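# Close the white door from inside until it latches

## Task

From the room's inside, push or pull the white door fully closed so that its latch catches and keeps it shut. Disturb nothing else and finish holding nothing: release the door and back away from it. The robot must not topple or be left tilted, or the task fails. Once everything has settled after you finish, and for the final 1 s before the result is taken, neither arm (grippers included) nor the lift may touch anything, and the base may touch nothing movable (parts, boxes, carts, lids, drawers and the like). Any such contact costs 0.15, applied once and never pushing the result below 0.

## Robot and tools

ROBOT. The LinearBot has a base that can drive in any direction, with a column about 1.7 m high. A carriage rides up and down the column (lift_m) and holds two identical six-joint arms, left and right, each ending in a two-finger gripper. The arm bases sit about 0.57 m + lift_m above the floor, and carriage parts hang about 0.15 m lower. A hand can reach 0.78 m from its shoulder but only about 0.38 m below its arm base. A hand is roughly 0.16 m long and 0.1 m wide (0.14 m open); the wrist camera sticks out 0.11 m on one side. Parked joints 1 to 6 are 0, 0.05, 0.05, 1.45, 0, 0; parked, the robot is about 0.85 m wide and 0.65 m long. Cameras: carriage_camera faces forward, tilted about 20 degrees down; left_wrist_camera and right_wrist_camera look out beyond the fingertips.

FRAMES. Everything is in metres. Base frame: origin on the floor below the base centre, x forward, y left, z up. left_hand and right_hand report, in this frame, the point between that hand's finger pads, plus quat_wxyz for its orientation (hand z runs along the fingers, which open along hand y; pointing straight up with joints 1, 5, 6 at 0 gives (1, 0, 0, 0)). These readings often sit above the true hand, worse at long reach. base_odometry is in the odometry frame (the base frame where the scene began), built only from wheel turns, so slip looks like travel; heading is in rad, left positive, -3.142 to 3.142, and can drift a degree or two.

move. Arguments: base, joints, speeds, min_time_s, cameras, blocking. With no action it just reports state and images.
- base: an object with exactly one key, a relative offset measured from where the base last reported itself (or from its current spot if the previous result showed a move still running): translate_m, -2 to 2 m, forward positive; strafe_m, -2 to 2 m, left positive; rotate_rad, -6.3 to 6.3 rad, counter-clockwise positive.
- joints: a single flat object shared by both arms and the lift, keyed by name; each value is an absolute target. lift_m 0 to 1 m. For each side (left_ or right_): joint1_rad -2.617 to 3.054 (yaw about vertical, 0 ahead, positive left); joint2_rad 0 to 3.141 (shoulder: 0 upper arm back and level, 1.57 upright, 3.14 forward); joint3_rad 0 to 3.141 (elbow, 0 folded, 3.14 straight); joint4_rad -1.57 to 1.57 (wrist pitch, positive lifts fingertips); joint5_rad -1.57 to 1.57 (wrist yaw, positive turns fingertips right); joint6_rad -2.094 to 2.094 (roll, positive clockwise seen from forearm); gripper_m 0 to 0.093 (pad gap in metres). Omitted joints keep pushing toward old targets.
- speeds: per-action caps, keys translate_m and strafe_m 0.02 to 0.5 m/s, rotate_rad 0.05 to 1.57 rad/s, lift_m 0.08 to 0.27 m/s (default 0.25; others default to the top).
- min_time_s: 0.1 to 8 s, the shortest duration for arm and gripper motions; 2 or more keeps hand paths straighter. Too short a value makes arms lunge and overshoot.
- cameras: list of carriage_camera, left_wrist_camera, right_wrist_camera or "all"; [] for none.
- blocking: true/omitted waits until everything rests; false returns within about 0.5 s while motion continues.
Each action lasts at most 15 s; a move is cut at 14 s (time_out). Unknown keys make a call invalid; out-of-range values get it refused, and a refusal or an uncommanded stop cancels your remaining move, wait and finished_scene calls in that reply.

Other tools: wait(seconds 0 to 10, cameras) lets time run; stop(cameras) brakes all running motions (not instant; braked joints may keep pressing); zoom_image(camera, region [x0, y0, x1, y1] pixels, at most 504 by 504) enlarges the latest image; read_manual(section "licences") only returns licence text; finished_scene(scene) ends the scene irreversibly.

RESULTS. "move" is done or the worst status. base_status and joint_status per motion: moving, done, off_target (rested away from target, may still push), stopped, contact_stop, time_out, not_followed (arm targets withheld, usually because arms would nearly collide), limit_stop_at_motor_heat. "pictures" lists image order; "earlier move" appears via wait(0). on_its_own shows uncommanded behaviour, where "held at" is a target. motor_effort is percent of maximum, peak in brackets; a falling lift effort while lowering means a hand rests on something. Joint torques are in N m, arm joints in order, wrapping at ±28. Motor temperatures per arm: MOTOR HOT at 75 °C, OVER-TEMPERATURE FAULT at 100 °C drops that arm for 30 to 60 s; resend targets afterwards. Park arms to cool them.

CAUTIONS. The base stops on contact only sometimes and ignores the arms. Arms have no contact stop and keep pressing. Never drive the base away while a hand grips a shut door's handle, and do not resend a drive after a contact_stop; either can pitch the robot over. A rising hand z with no command signals leaning; back off about 0.2 m. Keep the carriage low and arms near the body when pushing. Don't let the arms strike or squeeze each other. Close the door gently, no slamming, then open the gripper well above its reading, withdraw, park, and stand clear of everything movable.

Each tool is called after "Request:" as name(argument=value, ...), one argument or row to a line, values as JSON.

## Session

Request:
move(
)

Scene clock: 0.00 s.
Joint torques (N m): no reading
Motor temperatures (°C): left_arm=[31 34 39 31 28 30 27] | right_arm=[32 35 36 31 30 29 31]
base_odometry: x=+0.000 y=+0.000 heading=+0.000
base_status: not commanded
joint_positions: lift_m=+0.300 left_joint1_rad=-0.003 left_joint2_rad=+0.052 left_joint3_rad=+0.038 left_joint4_rad=+1.430 left_joint5_rad=-0.033 left_joint6_rad=+0.031 left_gripper_m=+0.09396 right_joint1_rad=+0.000 right_joint2_rad=+0.035 right_joint3_rad=+0.040 right_joint4_rad=+1.434 right_joint5_rad=-0.028 right_joint6_rad=-0.032 right_gripper_m=+0.09396
joint_status: not commanded
motor_effort: lift_m=+18 drive_wheels=+1
left_hand: x=+0.2553 y=+0.3028 z=+1.3095 quat_wxyz=(+0.997, -0.015, +0.077, +0.015) (m; base frame)
right_hand: x=+0.2486 y=-0.2923 z=+1.3103 quat_wxyz=(+0.998, -0.015, +0.066, -0.015) (m; base frame)
pictures: carriage_camera, left_wrist_camera, right_wrist_camera
Images, in order (width x height): carriage_camera 672x504, left_wrist_camera 672x504, right_wrist_camera 672x504.

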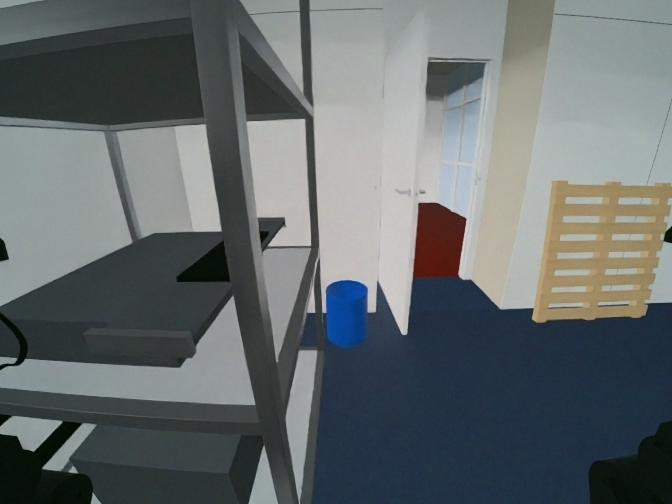

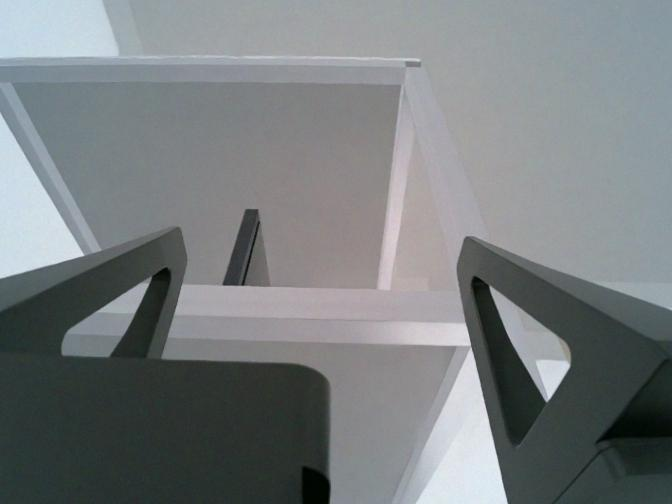

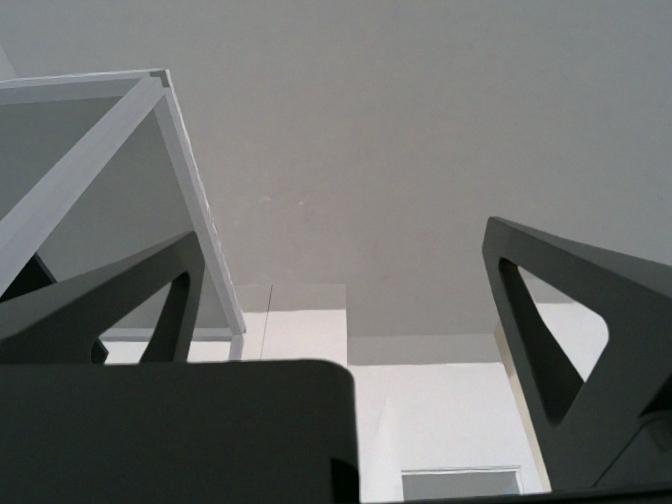

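Request:
move(
  base={"strafe_m": -0.45},
  joints={"left_gripper_m": 0.0, "right_gripper_m": 0.0},
  cameras=["carriage_camera"],
)

Request:
move(
  base={"translate_m": 0.6},
  cameras=["carriage_camera"],
)

Scene clock: 43.17 s.
Joint torques (N m): left_arm=[-0.25 3.9 5.61 -0.09 0.13 0.05] | right_arm=[-0.28 3.89 5.94 -0.19 -0.07 -0.05]
move: done
base_odometry: x=+0.000 y=-0.450 heading=-0.001
base_status: done
joint_positions: lift_m=+0.300 left_joint1_rad=-0.003 left_joint2_rad=+0.052 left_joint3_rad=+0.038 left_joint4_rad=+1.430 left_joint5_rad=-0.033 left_joint6_rad=+0.031 left_gripper_m=+0.00067 right_joint1_rad=+0.001 right_joint2_rad=+0.035 right_joint3_rad=+0.040 right_joint4_rad=+1.434 right_joint5_rad=-0.028 right_joint6_rad=-0.032 right_gripper_m=+0.00010
joint_status: all done
motor_effort: lift_m=+18(18) drive_wheels=-3(18)
left_hand: x=+0.2553 y=+0.3028 z=+1.3095 quat_wxyz=(+0.997, -0.015, +0.077, +0.015) (m; base frame)
right_hand: x=+0.2486 y=-0.2923 z=+1.3103 quat_wxyz=(+0.998, -0.015, +0.066, -0.015) (m; base frame)
pictures: carriage_camera
Images, in order (width x height): carriage_camera 672x504.

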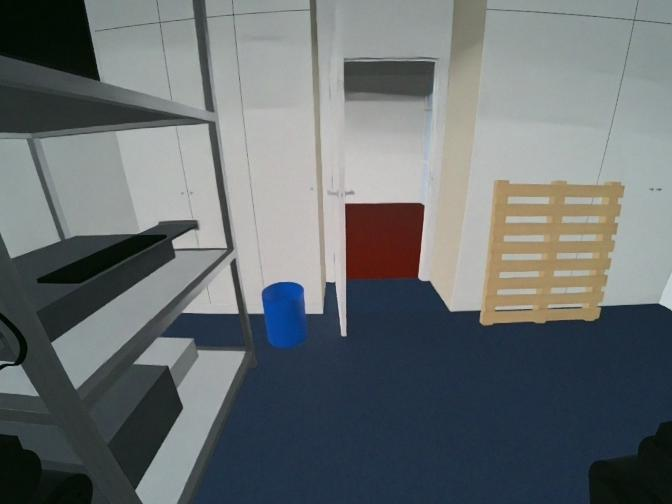

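Scene clock: 46.57 s.
Joint torques (N m): left_arm=[-0.12 3.93 5.71 -0.04 0.12 0.04] | right_arm=[-0.17 3.84 5.93 -0.19 -0.07 -0.05]
move: done
base_odometry: x=+0.600 y=-0.451 heading=-0.001
base_status: done
joint_positions: lift_m=+0.300 left_joint1_rad=-0.003 left_joint2_rad=+0.052 left_joint3_rad=+0.038 left_joint4_rad=+1.429 left_joint5_rad=-0.033 left_joint6_rad=+0.031 left_gripper_m=+0.00067 right_joint1_rad=+0.001 right_joint2_rad=+0.035 right_joint3_rad=+0.040 right_joint4_rad=+1.433 right_joint5_rad=-0.028 right_joint6_rad=-0.032 right_gripper_m=+0.00010
joint_status: not commanded
motor_effort: lift_m=+18(18) drive_wheels=-1(15)
left_hand: x=+0.2556 y=+0.3028 z=+1.3094 quat_wxyz=(+0.997, -0.015, +0.078, +0.015) (m; base frame)
right_hand: x=+0.2489 y=-0.2923 z=+1.3103 quat_wxyz=(+0.998, -0.015, +0.066, -0.015) (m; base frame)
pictures: carriage_camera
Images, in order (width x height): carriage_camera 672x504.

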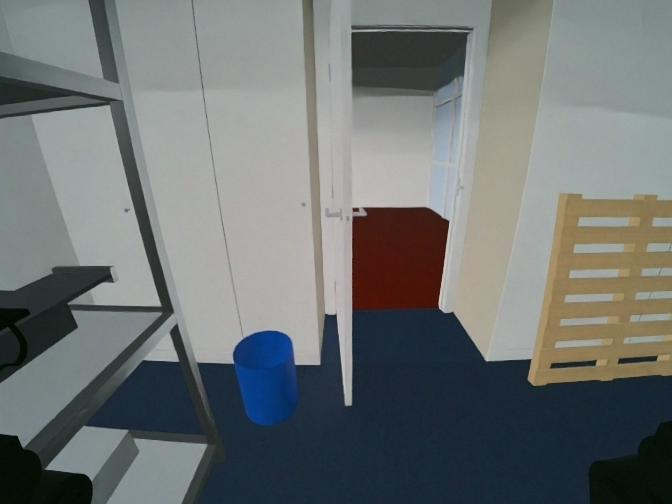

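Request:
move(
  base={"strafe_m": -0.23},
)

Request:
move(
  base={"translate_m": 0.5},
)

Request:
move(
  joints={"left_joint2_rad": 2.3, "left_joint3_rad": 2.1, "left_joint4_rad": 0.2},
  min_time_s=3,
  cameras=["carriage_camera", "left_wrist_camera"],
)

Scene clock: 91.90 s.
Joint torques (N m): left_arm=[-0.23 4.01 5.6 -0.07 0.11 0.07] | right_arm=[-0.16 3.88 5.98 -0.19 -0.06 -0.03]
move: done
base_odometry: x=+0.600 y=-0.681 heading=-0.001
base_status: done
joint_positions: lift_m=+0.300 left_joint1_rad=-0.002 left_joint2_rad=+0.052 left_joint3_rad=+0.038 left_joint4_rad=+1.429 left_joint5_rad=-0.033 left_joint6_rad=+0.031 left_gripper_m=+0.00067 right_joint1_rad=+0.001 right_joint2_rad=+0.035 right_joint3_rad=+0.040 right_joint4_rad=+1.433 right_joint5_rad=-0.028 right_joint6_rad=-0.032 right_gripper_m=+0.00010
joint_status: not commanded
motor_effort: lift_m=+18(18) drive_wheels=+3(11)
left_hand: x=+0.2556 y=+0.3028 z=+1.3094 quat_wxyz=(+0.997, -0.015, +0.078, +0.015) (m; base frame)
right_hand: x=+0.2489 y=-0.2923 z=+1.3103 quat_wxyz=(+0.998, -0.015, +0.066, -0.015) (m; base frame)
pictures: none

Scene clock: 95.03 s.
Joint torques (N m): left_arm=[-0.18 4.01 5.67 -0.03 0.1 0.06] | right_arm=[-0.16 3.84 5.98 -0.16 -0.05 -0.03]
move: done
base_odometry: x=+1.100 y=-0.682 heading=-0.001
base_status: done
joint_positions: lift_m=+0.300 left_joint1_rad=-0.002 left_joint2_rad=+0.052 left_joint3_rad=+0.038 left_joint4_rad=+1.428 left_joint5_rad=-0.033 left_joint6_rad=+0.031 left_gripper_m=+0.00067 right_joint1_rad=+0.001 right_joint2_rad=+0.035 right_joint3_rad=+0.040 right_joint4_rad=+1.432 right_joint5_rad=-0.028 right_joint6_rad=-0.032 right_gripper_m=+0.00010
joint_status: not commanded
motor_effort: lift_m=+18(18) drive_wheels=-1(13)
left_hand: x=+0.2559 y=+0.3028 z=+1.3094 quat_wxyz=(+0.997, -0.015, +0.078, +0.015) (m; base frame)
right_hand: x=+0.2491 y=-0.2923 z=+1.3102 quat_wxyz=(+0.998, -0.015, +0.067, -0.015) (m; base frame)
pictures: none

Scene clock: 98.33 s.
Joint torques (N m): left_arm=[-0.18 -13.93 9.69 1.85 0.08 0.05] | right_arm=[-0.18 3.86 5.98 -0.17 -0.06 -0.03]
move: done
base_odometry: x=+1.100 y=-0.682 heading=-0.001
base_status: not commanded
joint_positions: lift_m=+0.300 left_joint1_rad=-0.002 left_joint2_rad=+2.289 left_joint3_rad=+2.071 left_joint4_rad=+0.209 left_joint5_rad=-0.033 left_joint6_rad=+0.031 left_gripper_m=+0.00067 right_joint1_rad=+0.001 right_joint2_rad=+0.035 right_joint3_rad=+0.040 right_joint4_rad=+1.432 right_joint5_rad=-0.028 right_joint6_rad=-0.032 right_gripper_m=+0.00010
joint_status: all done
motor_effort: lift_m=+18(18) drive_wheels=+2(5)
left_hand: x=+0.9089 y=+0.3014 z=+1.1962 quat_wxyz=(+0.703, +0.000, +0.710, +0.022) (m; base frame)
right_hand: x=+0.2491 y=-0.2923 z=+1.3102 quat_wxyz=(+0.998, -0.015, +0.067, -0.015) (m; base frame)
pictures: carriage_camera, left_wrist_camera
Images, in order (width x height): carriage_camera 672x504, left_wrist_camera 672x504.

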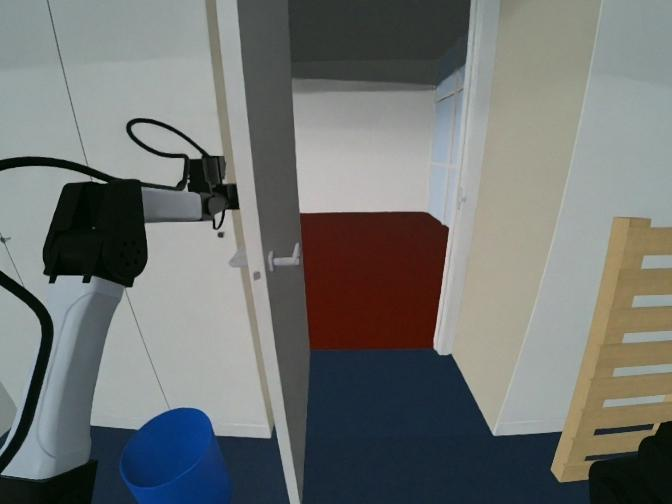

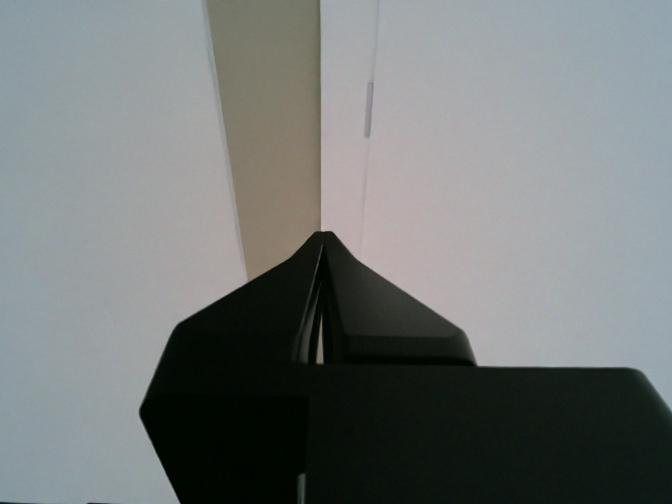

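Request:
move(
  base={"strafe_m": -0.38},
  speeds={"strafe_m": 0.25},
  cameras=["carriage_camera"],
)

Scene clock: 104.37 s.
Joint torques (N m): left_arm=[0.24 -13.83 9.84 1.86 0.26 0.1] | right_arm=[-0.21 3.86 6 -0.18 -0.04 -0.04]
Motor temperatures (°C): left_arm=[31 39 45 32 28 30 28] | right_arm=[31 37 37 30 30 29 31]
move: done
base_odometry: x=+1.099 y=-1.062 heading=-0.001
base_status: done
joint_positions: lift_m=+0.300 left_joint1_rad=-0.007 left_joint2_rad=+2.289 left_joint3_rad=+2.071 left_joint4_rad=+0.206 left_joint5_rad=-0.046 left_joint6_rad=+0.026 left_gripper_m=+0.00066 right_joint1_rad=+0.001 right_joint2_rad=+0.035 right_joint3_rad=+0.040 right_joint4_rad=+1.432 right_joint5_rad=-0.028 right_joint6_rad=-0.032 right_gripper_m=+0.00010
joint_status: not commanded
motor_effort: lift_m=+18(18) drive_wheels=-2(16)
left_hand: x=+0.9088 y=+0.3002 z=+1.1956 quat_wxyz=(+0.703, -0.005, +0.711, +0.023) (m; base frame)
right_hand: x=+0.2491 y=-0.2923 z=+1.3102 quat_wxyz=(+0.998, -0.015, +0.067, -0.015) (m; base frame)
pictures: carriage_camera
Images, in order (width x height): carriage_camera 672x504.

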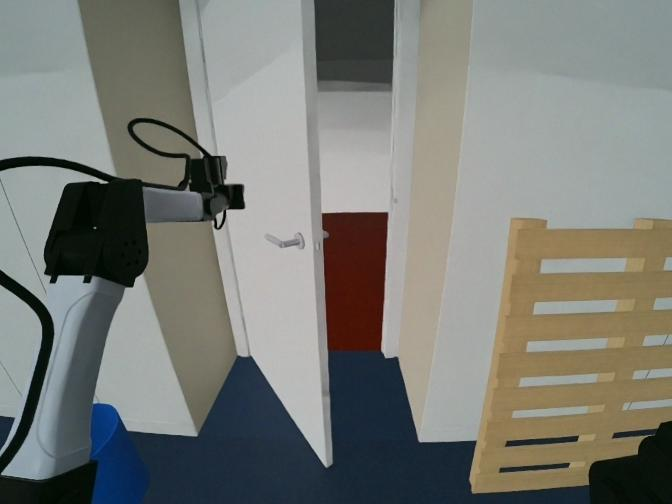

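Request:
move(
  base={"strafe_m": 0.29},
  joints={"left_joint2_rad": 0.05, "left_joint3_rad": 0.05, "left_joint4_rad": 1.45, "right_joint2_rad": 2.3, "right_joint3_rad": 2.1, "right_joint4_rad": 0.2},
  min_time_s=2.5,
  cameras=["carriage_camera", "right_wrist_camera"],
)

Scene clock: 120.80 s.
Joint torques (N m): left_arm=[0.29 3.11 4.66 0.09 0.26 0.1] | right_arm=[0.38 -12.18 10.86 2.13 -0.13 -0.03]
Motor temperatures (°C): left_arm=[31 44 47 34 28 30 28] | right_arm=[31 37 38 30 30 29 31]
move: done
base_odometry: x=+1.100 y=-0.772 heading=-0.001
base_status: done
joint_positions: lift_m=+0.300 left_joint1_rad=-0.006 left_joint2_rad=+0.057 left_joint3_rad=+0.057 left_joint4_rad=+1.434 left_joint5_rad=-0.044 left_joint6_rad=+0.026 left_gripper_m=+0.00066 right_joint1_rad=-0.003 right_joint2_rad=+2.281 right_joint3_rad=+2.070 right_joint4_rad=+0.211 right_joint5_rad=-0.020 right_joint6_rad=-0.032 right_gripper_m=+0.00010
joint_status: all done
motor_effort: lift_m=+18(18) drive_wheels=+0(14)
left_hand: x=+0.2507 y=+0.3046 z=+1.3146 quat_wxyz=(+0.997, -0.021, +0.069, +0.011) (m; base frame)
right_hand: x=+0.9074 y=-0.2959 z=+1.2018 quat_wxyz=(+0.707, -0.017, +0.707, -0.006) (m; base frame)
pictures: carriage_camera, right_wrist_camera
Images, in order (width x height): carriage_camera 672x504, right_wrist_camera 672x504.

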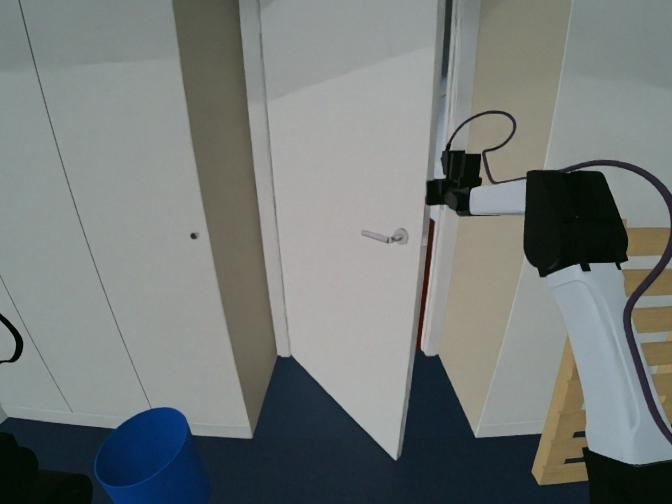

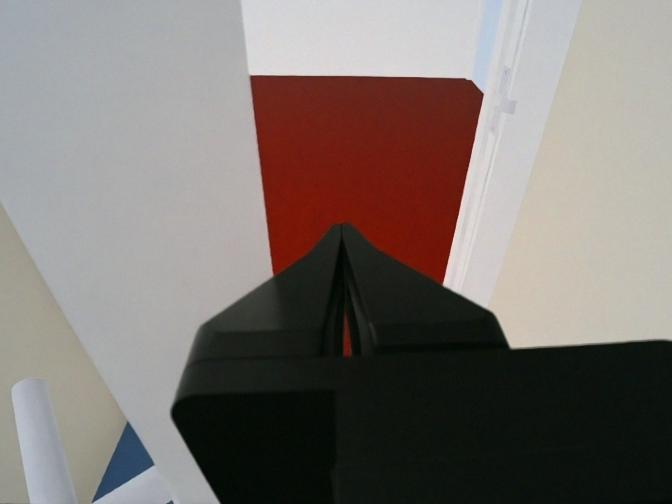

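Request:
move(
  base={"strafe_m": 0.13},
)

Request:
move(
  base={"translate_m": 0.65},
  speeds={"translate_m": 0.25},
  cameras=["carriage_camera", "right_wrist_camera"],
)

Scene clock: 127.53 s.
Joint torques (N m): left_arm=[0.12 2.99 4.68 0.05 0.25 0.11] | right_arm=[10.69 -12.11 10.8 2.17 -2.51 -0.39]
move: done
base_odometry: x=+1.100 y=-0.642 heading=-0.002
base_status: done
joint_positions: lift_m=+0.300 left_joint1_rad=-0.006 left_joint2_rad=+0.057 left_joint3_rad=+0.057 left_joint4_rad=+1.438 left_joint5_rad=-0.043 left_joint6_rad=+0.026 left_gripper_m=+0.00066 right_joint1_rad=-0.115 right_joint2_rad=+2.281 right_joint3_rad=+2.071 right_joint4_rad=+0.199 right_joint5_rad=+0.233 right_joint6_rad=-0.002 right_gripper_m=+0.00006
joint_status: not commanded
motor_effort: lift_m=+18(18) drive_wheels=+7(14)
left_hand: x=+0.2497 y=+0.3045 z=+1.3148 quat_wxyz=(+0.997, -0.021, +0.067, +0.011) (m; base frame)
right_hand: x=+0.8935 y=-0.4162 z=+1.1995 quat_wxyz=(+0.693, +0.122, +0.700, -0.123) (m; base frame)
pictures: none

Scene clock: 131.43 s.
Joint torques (N m): left_arm=[-0.1 3.3 4.7 -0.01 0.27 0.08] | right_arm=[0.05 -8.55 10.1 3.91 -0.14 -0.13]
move: done
base_odometry: x=+1.750 y=-0.643 heading=-0.002
base_status: done
joint_positions: lift_m=+0.300 left_joint1_rad=-0.004 left_joint2_rad=+0.057 left_joint3_rad=+0.055 left_joint4_rad=+1.445 left_joint5_rad=-0.043 left_joint6_rad=+0.026 left_gripper_m=+0.00066 right_joint1_rad=-0.002 right_joint2_rad=+2.243 right_joint3_rad=+2.079 right_joint4_rad=+0.047 right_joint5_rad=-0.022 right_joint6_rad=-0.026 right_gripper_m=+0.00002
joint_status: not commanded
motor_effort: lift_m=+18(18) drive_wheels=+7(22)
left_hand: x=+0.2482 y=+0.3044 z=+1.3145 quat_wxyz=(+0.998, -0.020, +0.064, +0.012) (m; base frame)
right_hand: x=+0.8973 y=-0.2945 z=+1.1909 quat_wxyz=(+0.665, -0.016, +0.747, -0.001) (m; base frame)
pictures: carriage_camera, right_wrist_camera
Images, in order (width x height): carriage_camera 672x504, right_wrist_camera 672x504.

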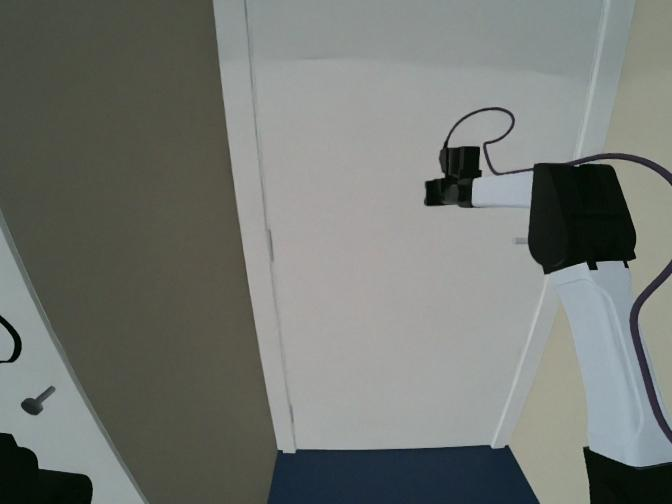

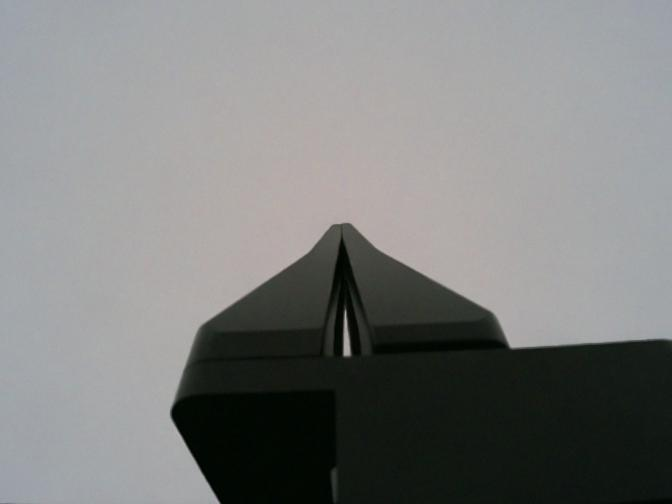

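Request:
move(
  base={"translate_m": 0.06},
  speeds={"translate_m": 0.1},
  cameras=["carriage_camera"],
)

Request:
zoom_image(
  camera="carriage_camera",
  region=[440, 0, 672, 460],
)

Scene clock: 137.37 s.
Joint torques (N m): left_arm=[-0.09 3.26 4.71 -0.05 0.21 0.14] | right_arm=[0.08 5.35 9.88 7.68 0.07 -0.12]
Motor temperatures (°C): left_arm=[31 40 45 32 28 30 28] | right_arm=[33 41 41 39 31 29 31]
move: done
base_odometry: x=+1.810 y=-0.643 heading=-0.002
base_status: done
joint_positions: lift_m=+0.300 left_joint1_rad=-0.004 left_joint2_rad=+0.057 left_joint3_rad=+0.055 left_joint4_rad=+1.446 left_joint5_rad=-0.043 left_joint6_rad=+0.026 left_gripper_m=+0.00066 right_joint1_rad=-0.002 right_joint2_rad=+2.100 right_joint3_rad=+2.079 right_joint4_rad=-0.356 right_joint5_rad=-0.042 right_joint6_rad=-0.026 right_gripper_m=+0.00003
joint_status: not commanded
motor_effort: lift_m=+18(18) drive_wheels=+14(23)
left_hand: x=+0.2479 y=+0.3044 z=+1.3146 quat_wxyz=(+0.998, -0.020, +0.063, +0.012) (m; base frame)
right_hand: x=+0.8450 y=-0.2909 z=+1.1858 quat_wxyz=(+0.562, -0.022, +0.827, +0.010) (m; base frame)
pictures: carriage_camera
Images, in order (width x height): carriage_camera 672x504.

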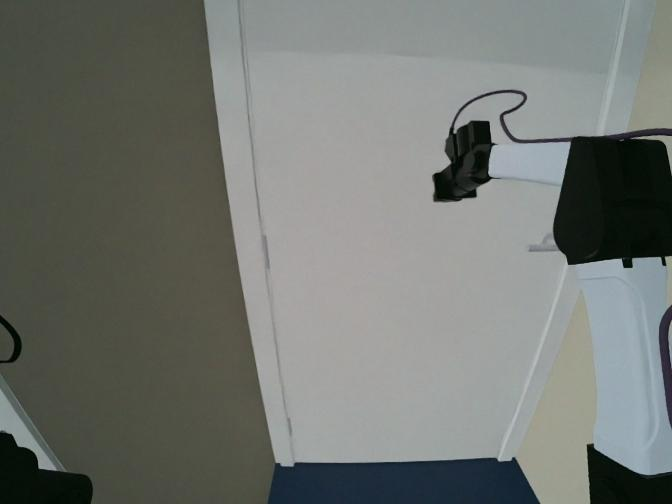

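Scaled by 1.096 from the camera's 672x504 image, which has a finer 960x720 frame.

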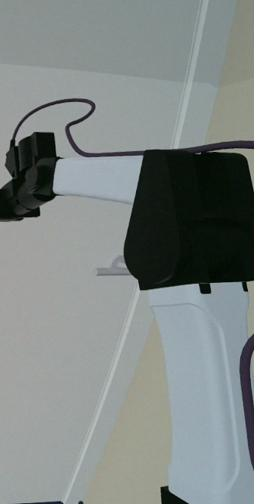

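Request:
move(
  base={"translate_m": -0.3},
  speeds={"translate_m": 0.2},
  joints={"right_joint2_rad": 1.0, "right_joint3_rad": 0.8, "right_joint4_rad": 1.0},
  cameras=["carriage_camera"],
)

Request:
zoom_image(
  camera="carriage_camera",
  region=[360, 100, 600, 400],
)

Scene clock: 147.83 s.
Joint torques (N m): left_arm=[-0.06 3.21 4.72 -0.04 0.22 0.09] | right_arm=[0.05 -2.62 6.43 1.34 0.03 -0.13]
Motor temperatures (°C): left_arm=[31 39 44 32 28 30 28] | right_arm=[32 40 42 57 30 29 31]
move: done
base_odometry: x=+1.510 y=-0.642 heading=-0.002
base_status: done
joint_positions: lift_m=+0.300 left_joint1_rad=-0.004 left_joint2_rad=+0.057 left_joint3_rad=+0.054 left_joint4_rad=+1.446 left_joint5_rad=-0.043 left_joint6_rad=+0.026 left_gripper_m=+0.00066 right_joint1_rad=-0.002 right_joint2_rad=+1.007 right_joint3_rad=+0.808 right_joint4_rad=+0.994 right_joint5_rad=-0.039 right_joint6_rad=-0.026 right_gripper_m=+0.00003
joint_status: all done
motor_effort: lift_m=+18(18) drive_wheels=+0(14)
left_hand: x=+0.2480 y=+0.3044 z=+1.3144 quat_wxyz=(+0.998, -0.020, +0.064, +0.012) (m; base frame)
right_hand: x=+0.5197 y=-0.2909 z=+1.4047 quat_wxyz=(+0.926, -0.023, +0.378, -0.005) (m; base frame)
pictures: carriage_camera
Images, in order (width x height): carriage_camera 672x504.

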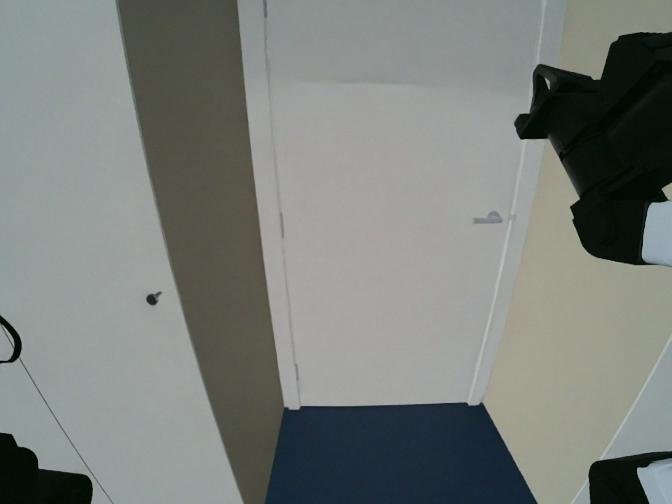

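Scaled by 1.680 from the camera's 672x504 image, which has a finer 960x720 frame.

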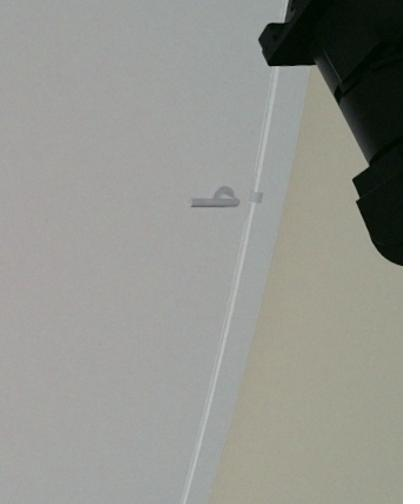

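Request:
finished_scene(
  scene=1,
)

The scene is finished: the task was done.


## Next scene

The same job, from a new start.

Request:
move(
  joints={"left_gripper_m": 0.0, "right_gripper_m": 0.0},
  cameras=["carriage_camera"],
)

Scene clock: 0.73 s.
Joint torques (N m): left_arm=[-0.1 4.16 5.57 -0.18 0.1 0.03] | right_arm=[-0.08 3.99 5.78 -0.31 -0.09 -0.05]
Motor temperatures (°C): left_arm=[30 32 35 29 27 30 27] | right_arm=[31 32 33 30 29 29 31]
move: done
base_odometry: x=+0.000 y=+0.000 heading=+0.000
base_status: not commanded
joint_positions: lift_m=+0.300 left_joint1_rad=-0.004 left_joint2_rad=+0.043 left_joint3_rad=+0.038 left_joint4_rad=+1.478 left_joint5_rad=-0.003 left_joint6_rad=-0.042 left_gripper_m=+0.00066 right_joint1_rad=-0.020 right_joint2_rad=+0.054 right_joint3_rad=+0.039 right_joint4_rad=+1.497 right_joint5_rad=+0.020 right_joint6_rad=+0.048 right_gripper_m=+0.00010
joint_status: all done
motor_effort: lift_m=+18(18) drive_wheels=+3(4)
left_hand: x=+0.2411 y=+0.2976 z=+1.3111 quat_wxyz=(+0.999, -0.002, +0.049, -0.023) (m; base frame)
right_hand: x=+0.2395 y=-0.3011 z=+1.3116 quat_wxyz=(+0.999, +0.011, +0.044, +0.013) (m; base frame)
pictures: carriage_camera
Images, in order (width x height): carriage_camera 672x504.

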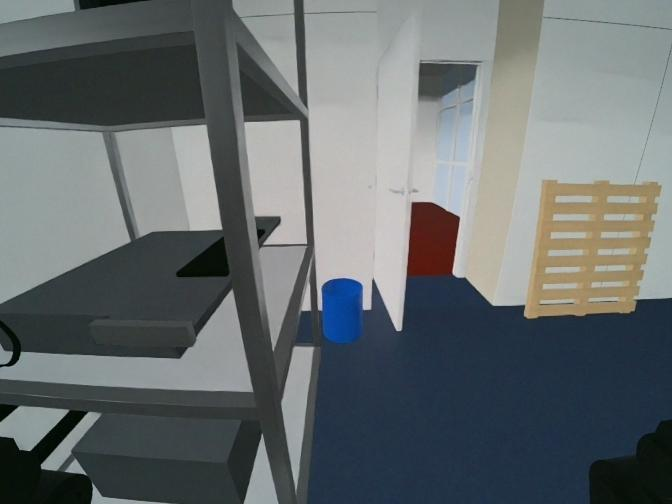

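Request:
move(
  base={"strafe_m": -0.66},
)

Request:
move(
  base={"translate_m": 1.11},
  joints={"left_joint2_rad": 2.3, "left_joint3_rad": 2.1, "left_joint4_rad": 0.2},
  min_time_s=3.5,
  cameras=["carriage_camera"],
)

Request:
move(
  base={"strafe_m": -0.4},
  speeds={"strafe_m": 0.25},
  cameras=["carriage_camera"],
)

Scene clock: 27.40 s.
Joint torques (N m): left_arm=[-0.2 3.96 5.65 -0.15 0.12 0.06] | right_arm=[-0.18 3.99 5.79 -0.29 -0.06 -0.04]
move: done
base_odometry: x=-0.001 y=-0.660 heading=-0.001
base_status: done
joint_positions: lift_m=+0.300 left_joint1_rad=-0.003 left_joint2_rad=+0.043 left_joint3_rad=+0.038 left_joint4_rad=+1.478 left_joint5_rad=-0.003 left_joint6_rad=-0.042 left_gripper_m=+0.00066 right_joint1_rad=-0.019 right_joint2_rad=+0.054 right_joint3_rad=+0.039 right_joint4_rad=+1.497 right_joint5_rad=+0.020 right_joint6_rad=+0.048 right_gripper_m=+0.00010
joint_status: not commanded
motor_effort: lift_m=+18(18) drive_wheels=+6(16)
left_hand: x=+0.2411 y=+0.2976 z=+1.3111 quat_wxyz=(+0.999, -0.002, +0.049, -0.022) (m; base frame)
right_hand: x=+0.2395 y=-0.3011 z=+1.3116 quat_wxyz=(+0.999, +0.011, +0.044, +0.014) (m; base frame)
pictures: none

Scene clock: 31.90 s.
Joint torques (N m): left_arm=[-0.1 -13.68 9.94 1.9 0.1 0.04] | right_arm=[-0.18 4 5.82 -0.27 -0.09 -0.05]
move: done
base_odometry: x=+1.109 y=-0.661 heading=-0.001
base_status: done
joint_positions: lift_m=+0.300 left_joint1_rad=-0.003 left_joint2_rad=+2.289 left_joint3_rad=+2.071 left_joint4_rad=+0.209 left_joint5_rad=-0.003 left_joint6_rad=-0.042 left_gripper_m=+0.00066 right_joint1_rad=-0.019 right_joint2_rad=+0.054 right_joint3_rad=+0.039 right_joint4_rad=+1.497 right_joint5_rad=+0.020 right_joint6_rad=+0.048 right_gripper_m=+0.00010
joint_status: all done
motor_effort: lift_m=+18(18) drive_wheels=-2(16)
left_hand: x=+0.9091 y=+0.2954 z=+1.1956 quat_wxyz=(+0.703, -0.015, +0.711, -0.015) (m; base frame)
right_hand: x=+0.2396 y=-0.3011 z=+1.3116 quat_wxyz=(+0.999, +0.011, +0.045, +0.014) (m; base frame)
pictures: carriage_camera
Images, in order (width x height): carriage_camera 672x504.

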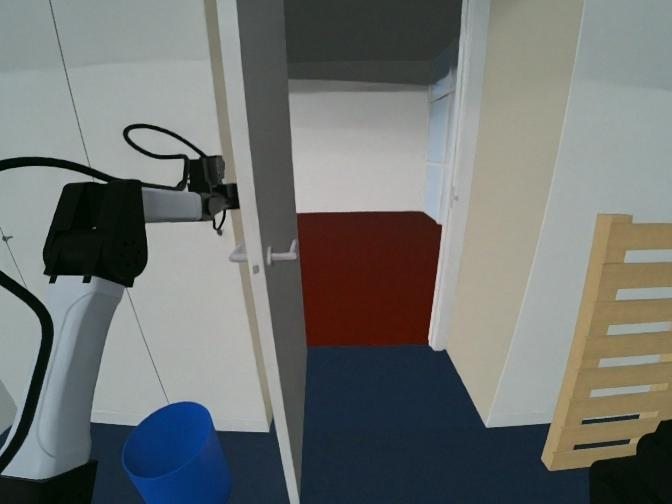

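Scene clock: 34.80 s.
Joint torques (N m): left_arm=[-0.2 -13.87 9.73 1.87 0.24 0.04] | right_arm=[-0.24 3.96 5.75 -0.3 -0.08 -0.04]
move: done
base_odometry: x=+1.109 y=-1.061 heading=-0.001
base_status: done
joint_positions: lift_m=+0.300 left_joint1_rad=-0.003 left_joint2_rad=+2.289 left_joint3_rad=+2.071 left_joint4_rad=+0.207 left_joint5_rad=-0.016 left_joint6_rad=-0.040 left_gripper_m=+0.00065 right_joint1_rad=-0.019 right_joint2_rad=+0.054 right_joint3_rad=+0.039 right_joint4_rad=+1.497 right_joint5_rad=+0.020 right_joint6_rad=+0.048 right_gripper_m=+0.00010
joint_status: not commanded
motor_effort: lift_m=+18(18) drive_wheels=-1(13)
left_hand: x=+0.9091 y=+0.2976 z=+1.1957 quat_wxyz=(+0.703, -0.018, +0.711, -0.010) (m; base frame)
right_hand: x=+0.2396 y=-0.3011 z=+1.3116 quat_wxyz=(+0.999, +0.011, +0.045, +0.014) (m; base frame)
pictures: carriage_camera
Images, in order (width x height): carriage_camera 672x504.

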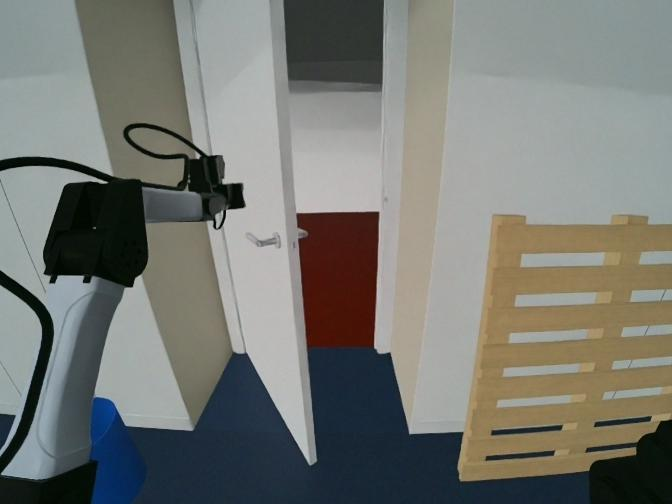

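Request:
move(
  base={"strafe_m": 0.43},
  joints={"left_joint2_rad": 0.05, "left_joint3_rad": 0.05, "left_joint4_rad": 1.45, "right_joint2_rad": 1.9, "right_joint3_rad": 1.55, "right_joint4_rad": 0.35},
  min_time_s=2.3,
  cameras=["carriage_camera"],
)

Scene clock: 42.37 s.
Joint torques (N m): left_arm=[0.02 3.07 4.55 0.1 0.23 0.03] | right_arm=[-0.17 -9.92 10.65 2.19 -0.05 -0.07]
Motor temperatures (°C): left_arm=[30 37 40 31 27 30 28] | right_arm=[31 34 35 30 29 29 31]
move: done
base_odometry: x=+1.110 y=-0.631 heading=-0.001
base_status: done
joint_positions: lift_m=+0.300 left_joint1_rad=-0.006 left_joint2_rad=+0.057 left_joint3_rad=+0.058 left_joint4_rad=+1.434 left_joint5_rad=-0.012 left_joint6_rad=-0.040 left_gripper_m=+0.00065 right_joint1_rad=-0.018 right_joint2_rad=+1.890 right_joint3_rad=+1.521 right_joint4_rad=+0.359 right_joint5_rad=+0.019 right_joint6_rad=+0.048 right_gripper_m=+0.00010
joint_status: all done
motor_effort: lift_m=+18(18) drive_wheels=-1(14)
left_hand: x=+0.2502 y=+0.2990 z=+1.3151 quat_wxyz=(+0.997, -0.007, +0.068, -0.023) (m; base frame)
right_hand: x=+0.8159 y=-0.3115 z=+1.2102 quat_wxyz=(+0.704, +0.030, +0.710, +0.004) (m; base frame)
pictures: carriage_camera
Images, in order (width x height): carriage_camera 672x504.

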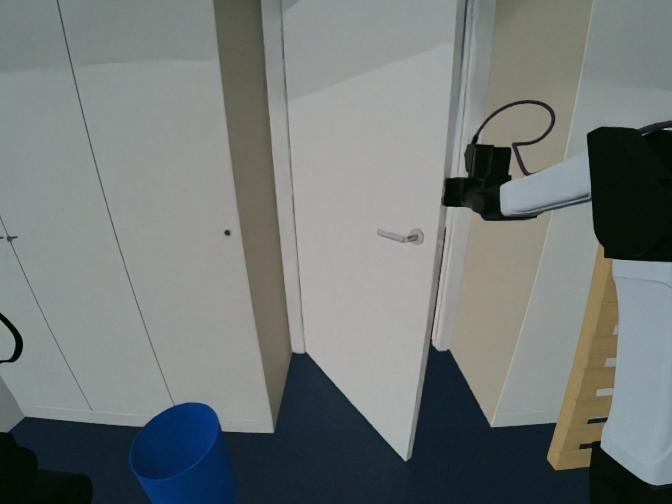

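Request:
move(
  base={"translate_m": 0.4},
  speeds={"translate_m": 0.27},
  joints={"right_joint1_rad": 0.2, "right_joint2_rad": 2.3, "right_joint3_rad": 2.1, "right_joint4_rad": 0.2},
  min_time_s=1.0,
)

Request:
move(
  base={"translate_m": 0.24},
  speeds={"translate_m": 0.25},
  joints={"right_joint1_rad": -0.2},
  min_time_s=1.5,
  cameras=["carriage_camera"],
)

Scene clock: 62.53 s.
Joint torques (N m): left_arm=[-0.05 3.4 4.78 -0.1 0.16 0.03] | right_arm=[0.13 -15.94 8.55 2.4 -0.18 0.04]
Motor temperatures (°C): left_arm=[30 35 39 30 27 30 28] | right_arm=[32 39 37 34 31 29 31]
move: done
base_odometry: x=+1.510 y=-0.632 heading=-0.001
base_status: done
joint_positions: lift_m=+0.300 left_joint1_rad=-0.005 left_joint2_rad=+0.055 left_joint3_rad=+0.057 left_joint4_rad=+1.448 left_joint5_rad=-0.010 left_joint6_rad=-0.040 left_gripper_m=+0.00065 right_joint1_rad=+0.196 right_joint2_rad=+2.322 right_joint3_rad=+2.092 right_joint4_rad=+0.190 right_joint5_rad=+0.032 right_joint6_rad=+0.040 right_gripper_m=+0.00002
joint_status: all done
motor_effort: lift_m=+18(19) drive_wheels=-2(27)
left_hand: x=+0.2464 y=+0.2987 z=+1.3153 quat_wxyz=(+0.998, -0.006, +0.061, -0.022) (m; base frame)
right_hand: x=+0.9029 y=-0.1664 z=+1.1803 quat_wxyz=(+0.690, -0.045, +0.719, +0.070) (m; base frame)
pictures: none

Scene clock: 64.80 s.
Joint torques (N m): left_arm=[-0.05 3.36 4.57 -0.11 0.18 0.04] | right_arm=[-0.64 -15.95 8.68 2.41 -0.15 0.05]
move: done
base_odometry: x=+1.750 y=-0.632 heading=+0.000
base_status: done
joint_positions: lift_m=+0.300 left_joint1_rad=-0.005 left_joint2_rad=+0.055 left_joint3_rad=+0.057 left_joint4_rad=+1.448 left_joint5_rad=-0.010 left_joint6_rad=-0.040 left_gripper_m=+0.00065 right_joint1_rad=-0.194 right_joint2_rad=+2.322 right_joint3_rad=+2.092 right_joint4_rad=+0.195 right_joint5_rad=+0.027 right_joint6_rad=+0.040 right_gripper_m=+0.00002
joint_status: all done
motor_effort: lift_m=+18(18) drive_wheels=-1(13)
left_hand: x=+0.2464 y=+0.2987 z=+1.3153 quat_wxyz=(+0.998, -0.006, +0.061, -0.022) (m; base frame)
right_hand: x=+0.9012 y=-0.4370 z=+1.1816 quat_wxyz=(+0.692, +0.093, +0.713, -0.063) (m; base frame)
pictures: carriage_camera
Images, in order (width x height): carriage_camera 672x504.

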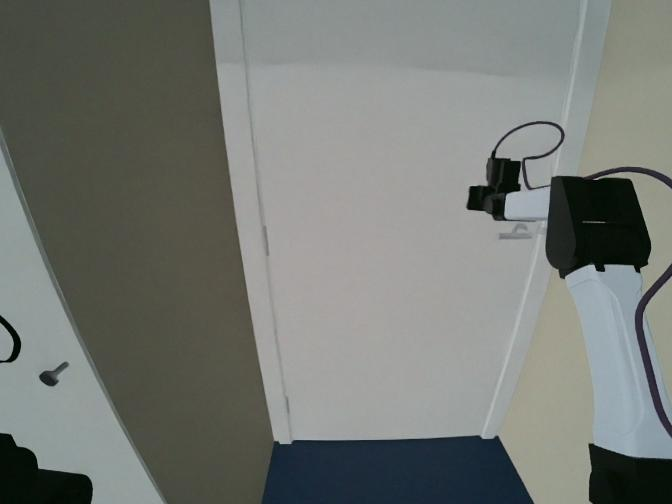

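Request:
move(
  base={"translate_m": 0.085},
  speeds={"translate_m": 0.13},
)

Request:
move(
  base={"translate_m": -0.2},
  speeds={"translate_m": 0.3},
  joints={"right_joint1_rad": 0.0, "right_joint2_rad": 1.0, "right_joint3_rad": 0.8, "right_joint4_rad": 1.0},
  cameras=["carriage_camera"],
)

Request:
zoom_image(
  camera="carriage_camera",
  region=[380, 100, 620, 440],
)

Scene clock: 72.33 s.
Joint torques (N m): left_arm=[-0.01 3.44 4.74 -0.11 0.17 0.03] | right_arm=[-0.4 -2.09 9.85 6.38 -0.51 0.04]
Motor temperatures (°C): left_arm=[30 35 39 30 27 30 28] | right_arm=[31 45 38 38 31 29 31]
move: done
base_odometry: x=+1.835 y=-0.632 heading=-0.001
base_status: done
joint_positions: lift_m=+0.300 left_joint1_rad=-0.005 left_joint2_rad=+0.055 left_joint3_rad=+0.056 left_joint4_rad=+1.450 left_joint5_rad=-0.009 left_joint6_rad=-0.040 left_gripper_m=+0.00065 right_joint1_rad=-0.197 right_joint2_rad=+2.173 right_joint3_rad=+2.079 right_joint4_rad=-0.172 right_joint5_rad=+0.069 right_joint6_rad=+0.040 right_gripper_m=+0.00003
joint_status: not commanded
motor_effort: lift_m=+18(19) drive_wheels=+11(19)
left_hand: x=+0.2460 y=+0.2987 z=+1.3151 quat_wxyz=(+0.998, -0.006, +0.060, -0.022) (m; base frame)
right_hand: x=+0.8580 y=-0.4378 z=+1.1830 quat_wxyz=(+0.602, +0.115, +0.786, -0.075) (m; base frame)
pictures: none

Scene clock: 74.43 s.
Joint torques (N m): left_arm=[-0.02 3.45 4.74 -0.14 0.2 0.03] | right_arm=[0.64 -2.43 5.96 1.36 -0.17 0.04]
move: done
base_odometry: x=+1.635 y=-0.632 heading=-0.001
base_status: done
joint_positions: lift_m=+0.300 left_joint1_rad=-0.005 left_joint2_rad=+0.055 left_joint3_rad=+0.056 left_joint4_rad=+1.451 left_joint5_rad=-0.009 left_joint6_rad=-0.040 left_gripper_m=+0.00065 right_joint1_rad=-0.009 right_joint2_rad=+1.005 right_joint3_rad=+0.810 right_joint4_rad=+0.992 right_joint5_rad=+0.029 right_joint6_rad=+0.040 right_gripper_m=+0.00003
joint_status: all done
motor_effort: lift_m=+18(19) drive_wheels=+1(12)
left_hand: x=+0.2459 y=+0.2987 z=+1.3151 quat_wxyz=(+0.998, -0.006, +0.059, -0.022) (m; base frame)
right_hand: x=+0.5186 y=-0.3048 z=+1.4060 quat_wxyz=(+0.926, +0.023, +0.377, +0.009) (m; base frame)
pictures: carriage_camera
Images, in order (width x height): carriage_camera 672x504.

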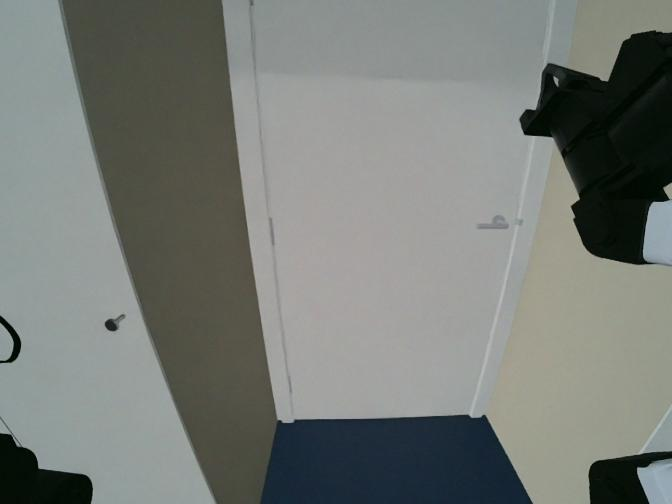

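Scaled by 1.482 from the camera's 672x504 image, which has a finer 960x720 frame.

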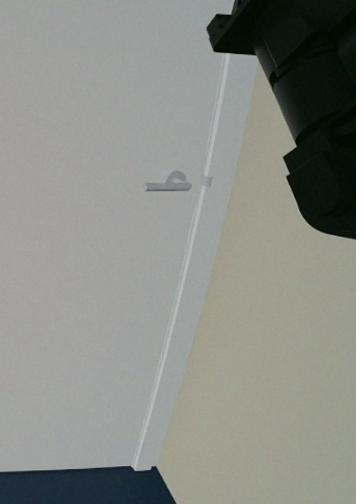

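Request:
finished_scene(
  scene=2,
)

The scene is finished: the task was done.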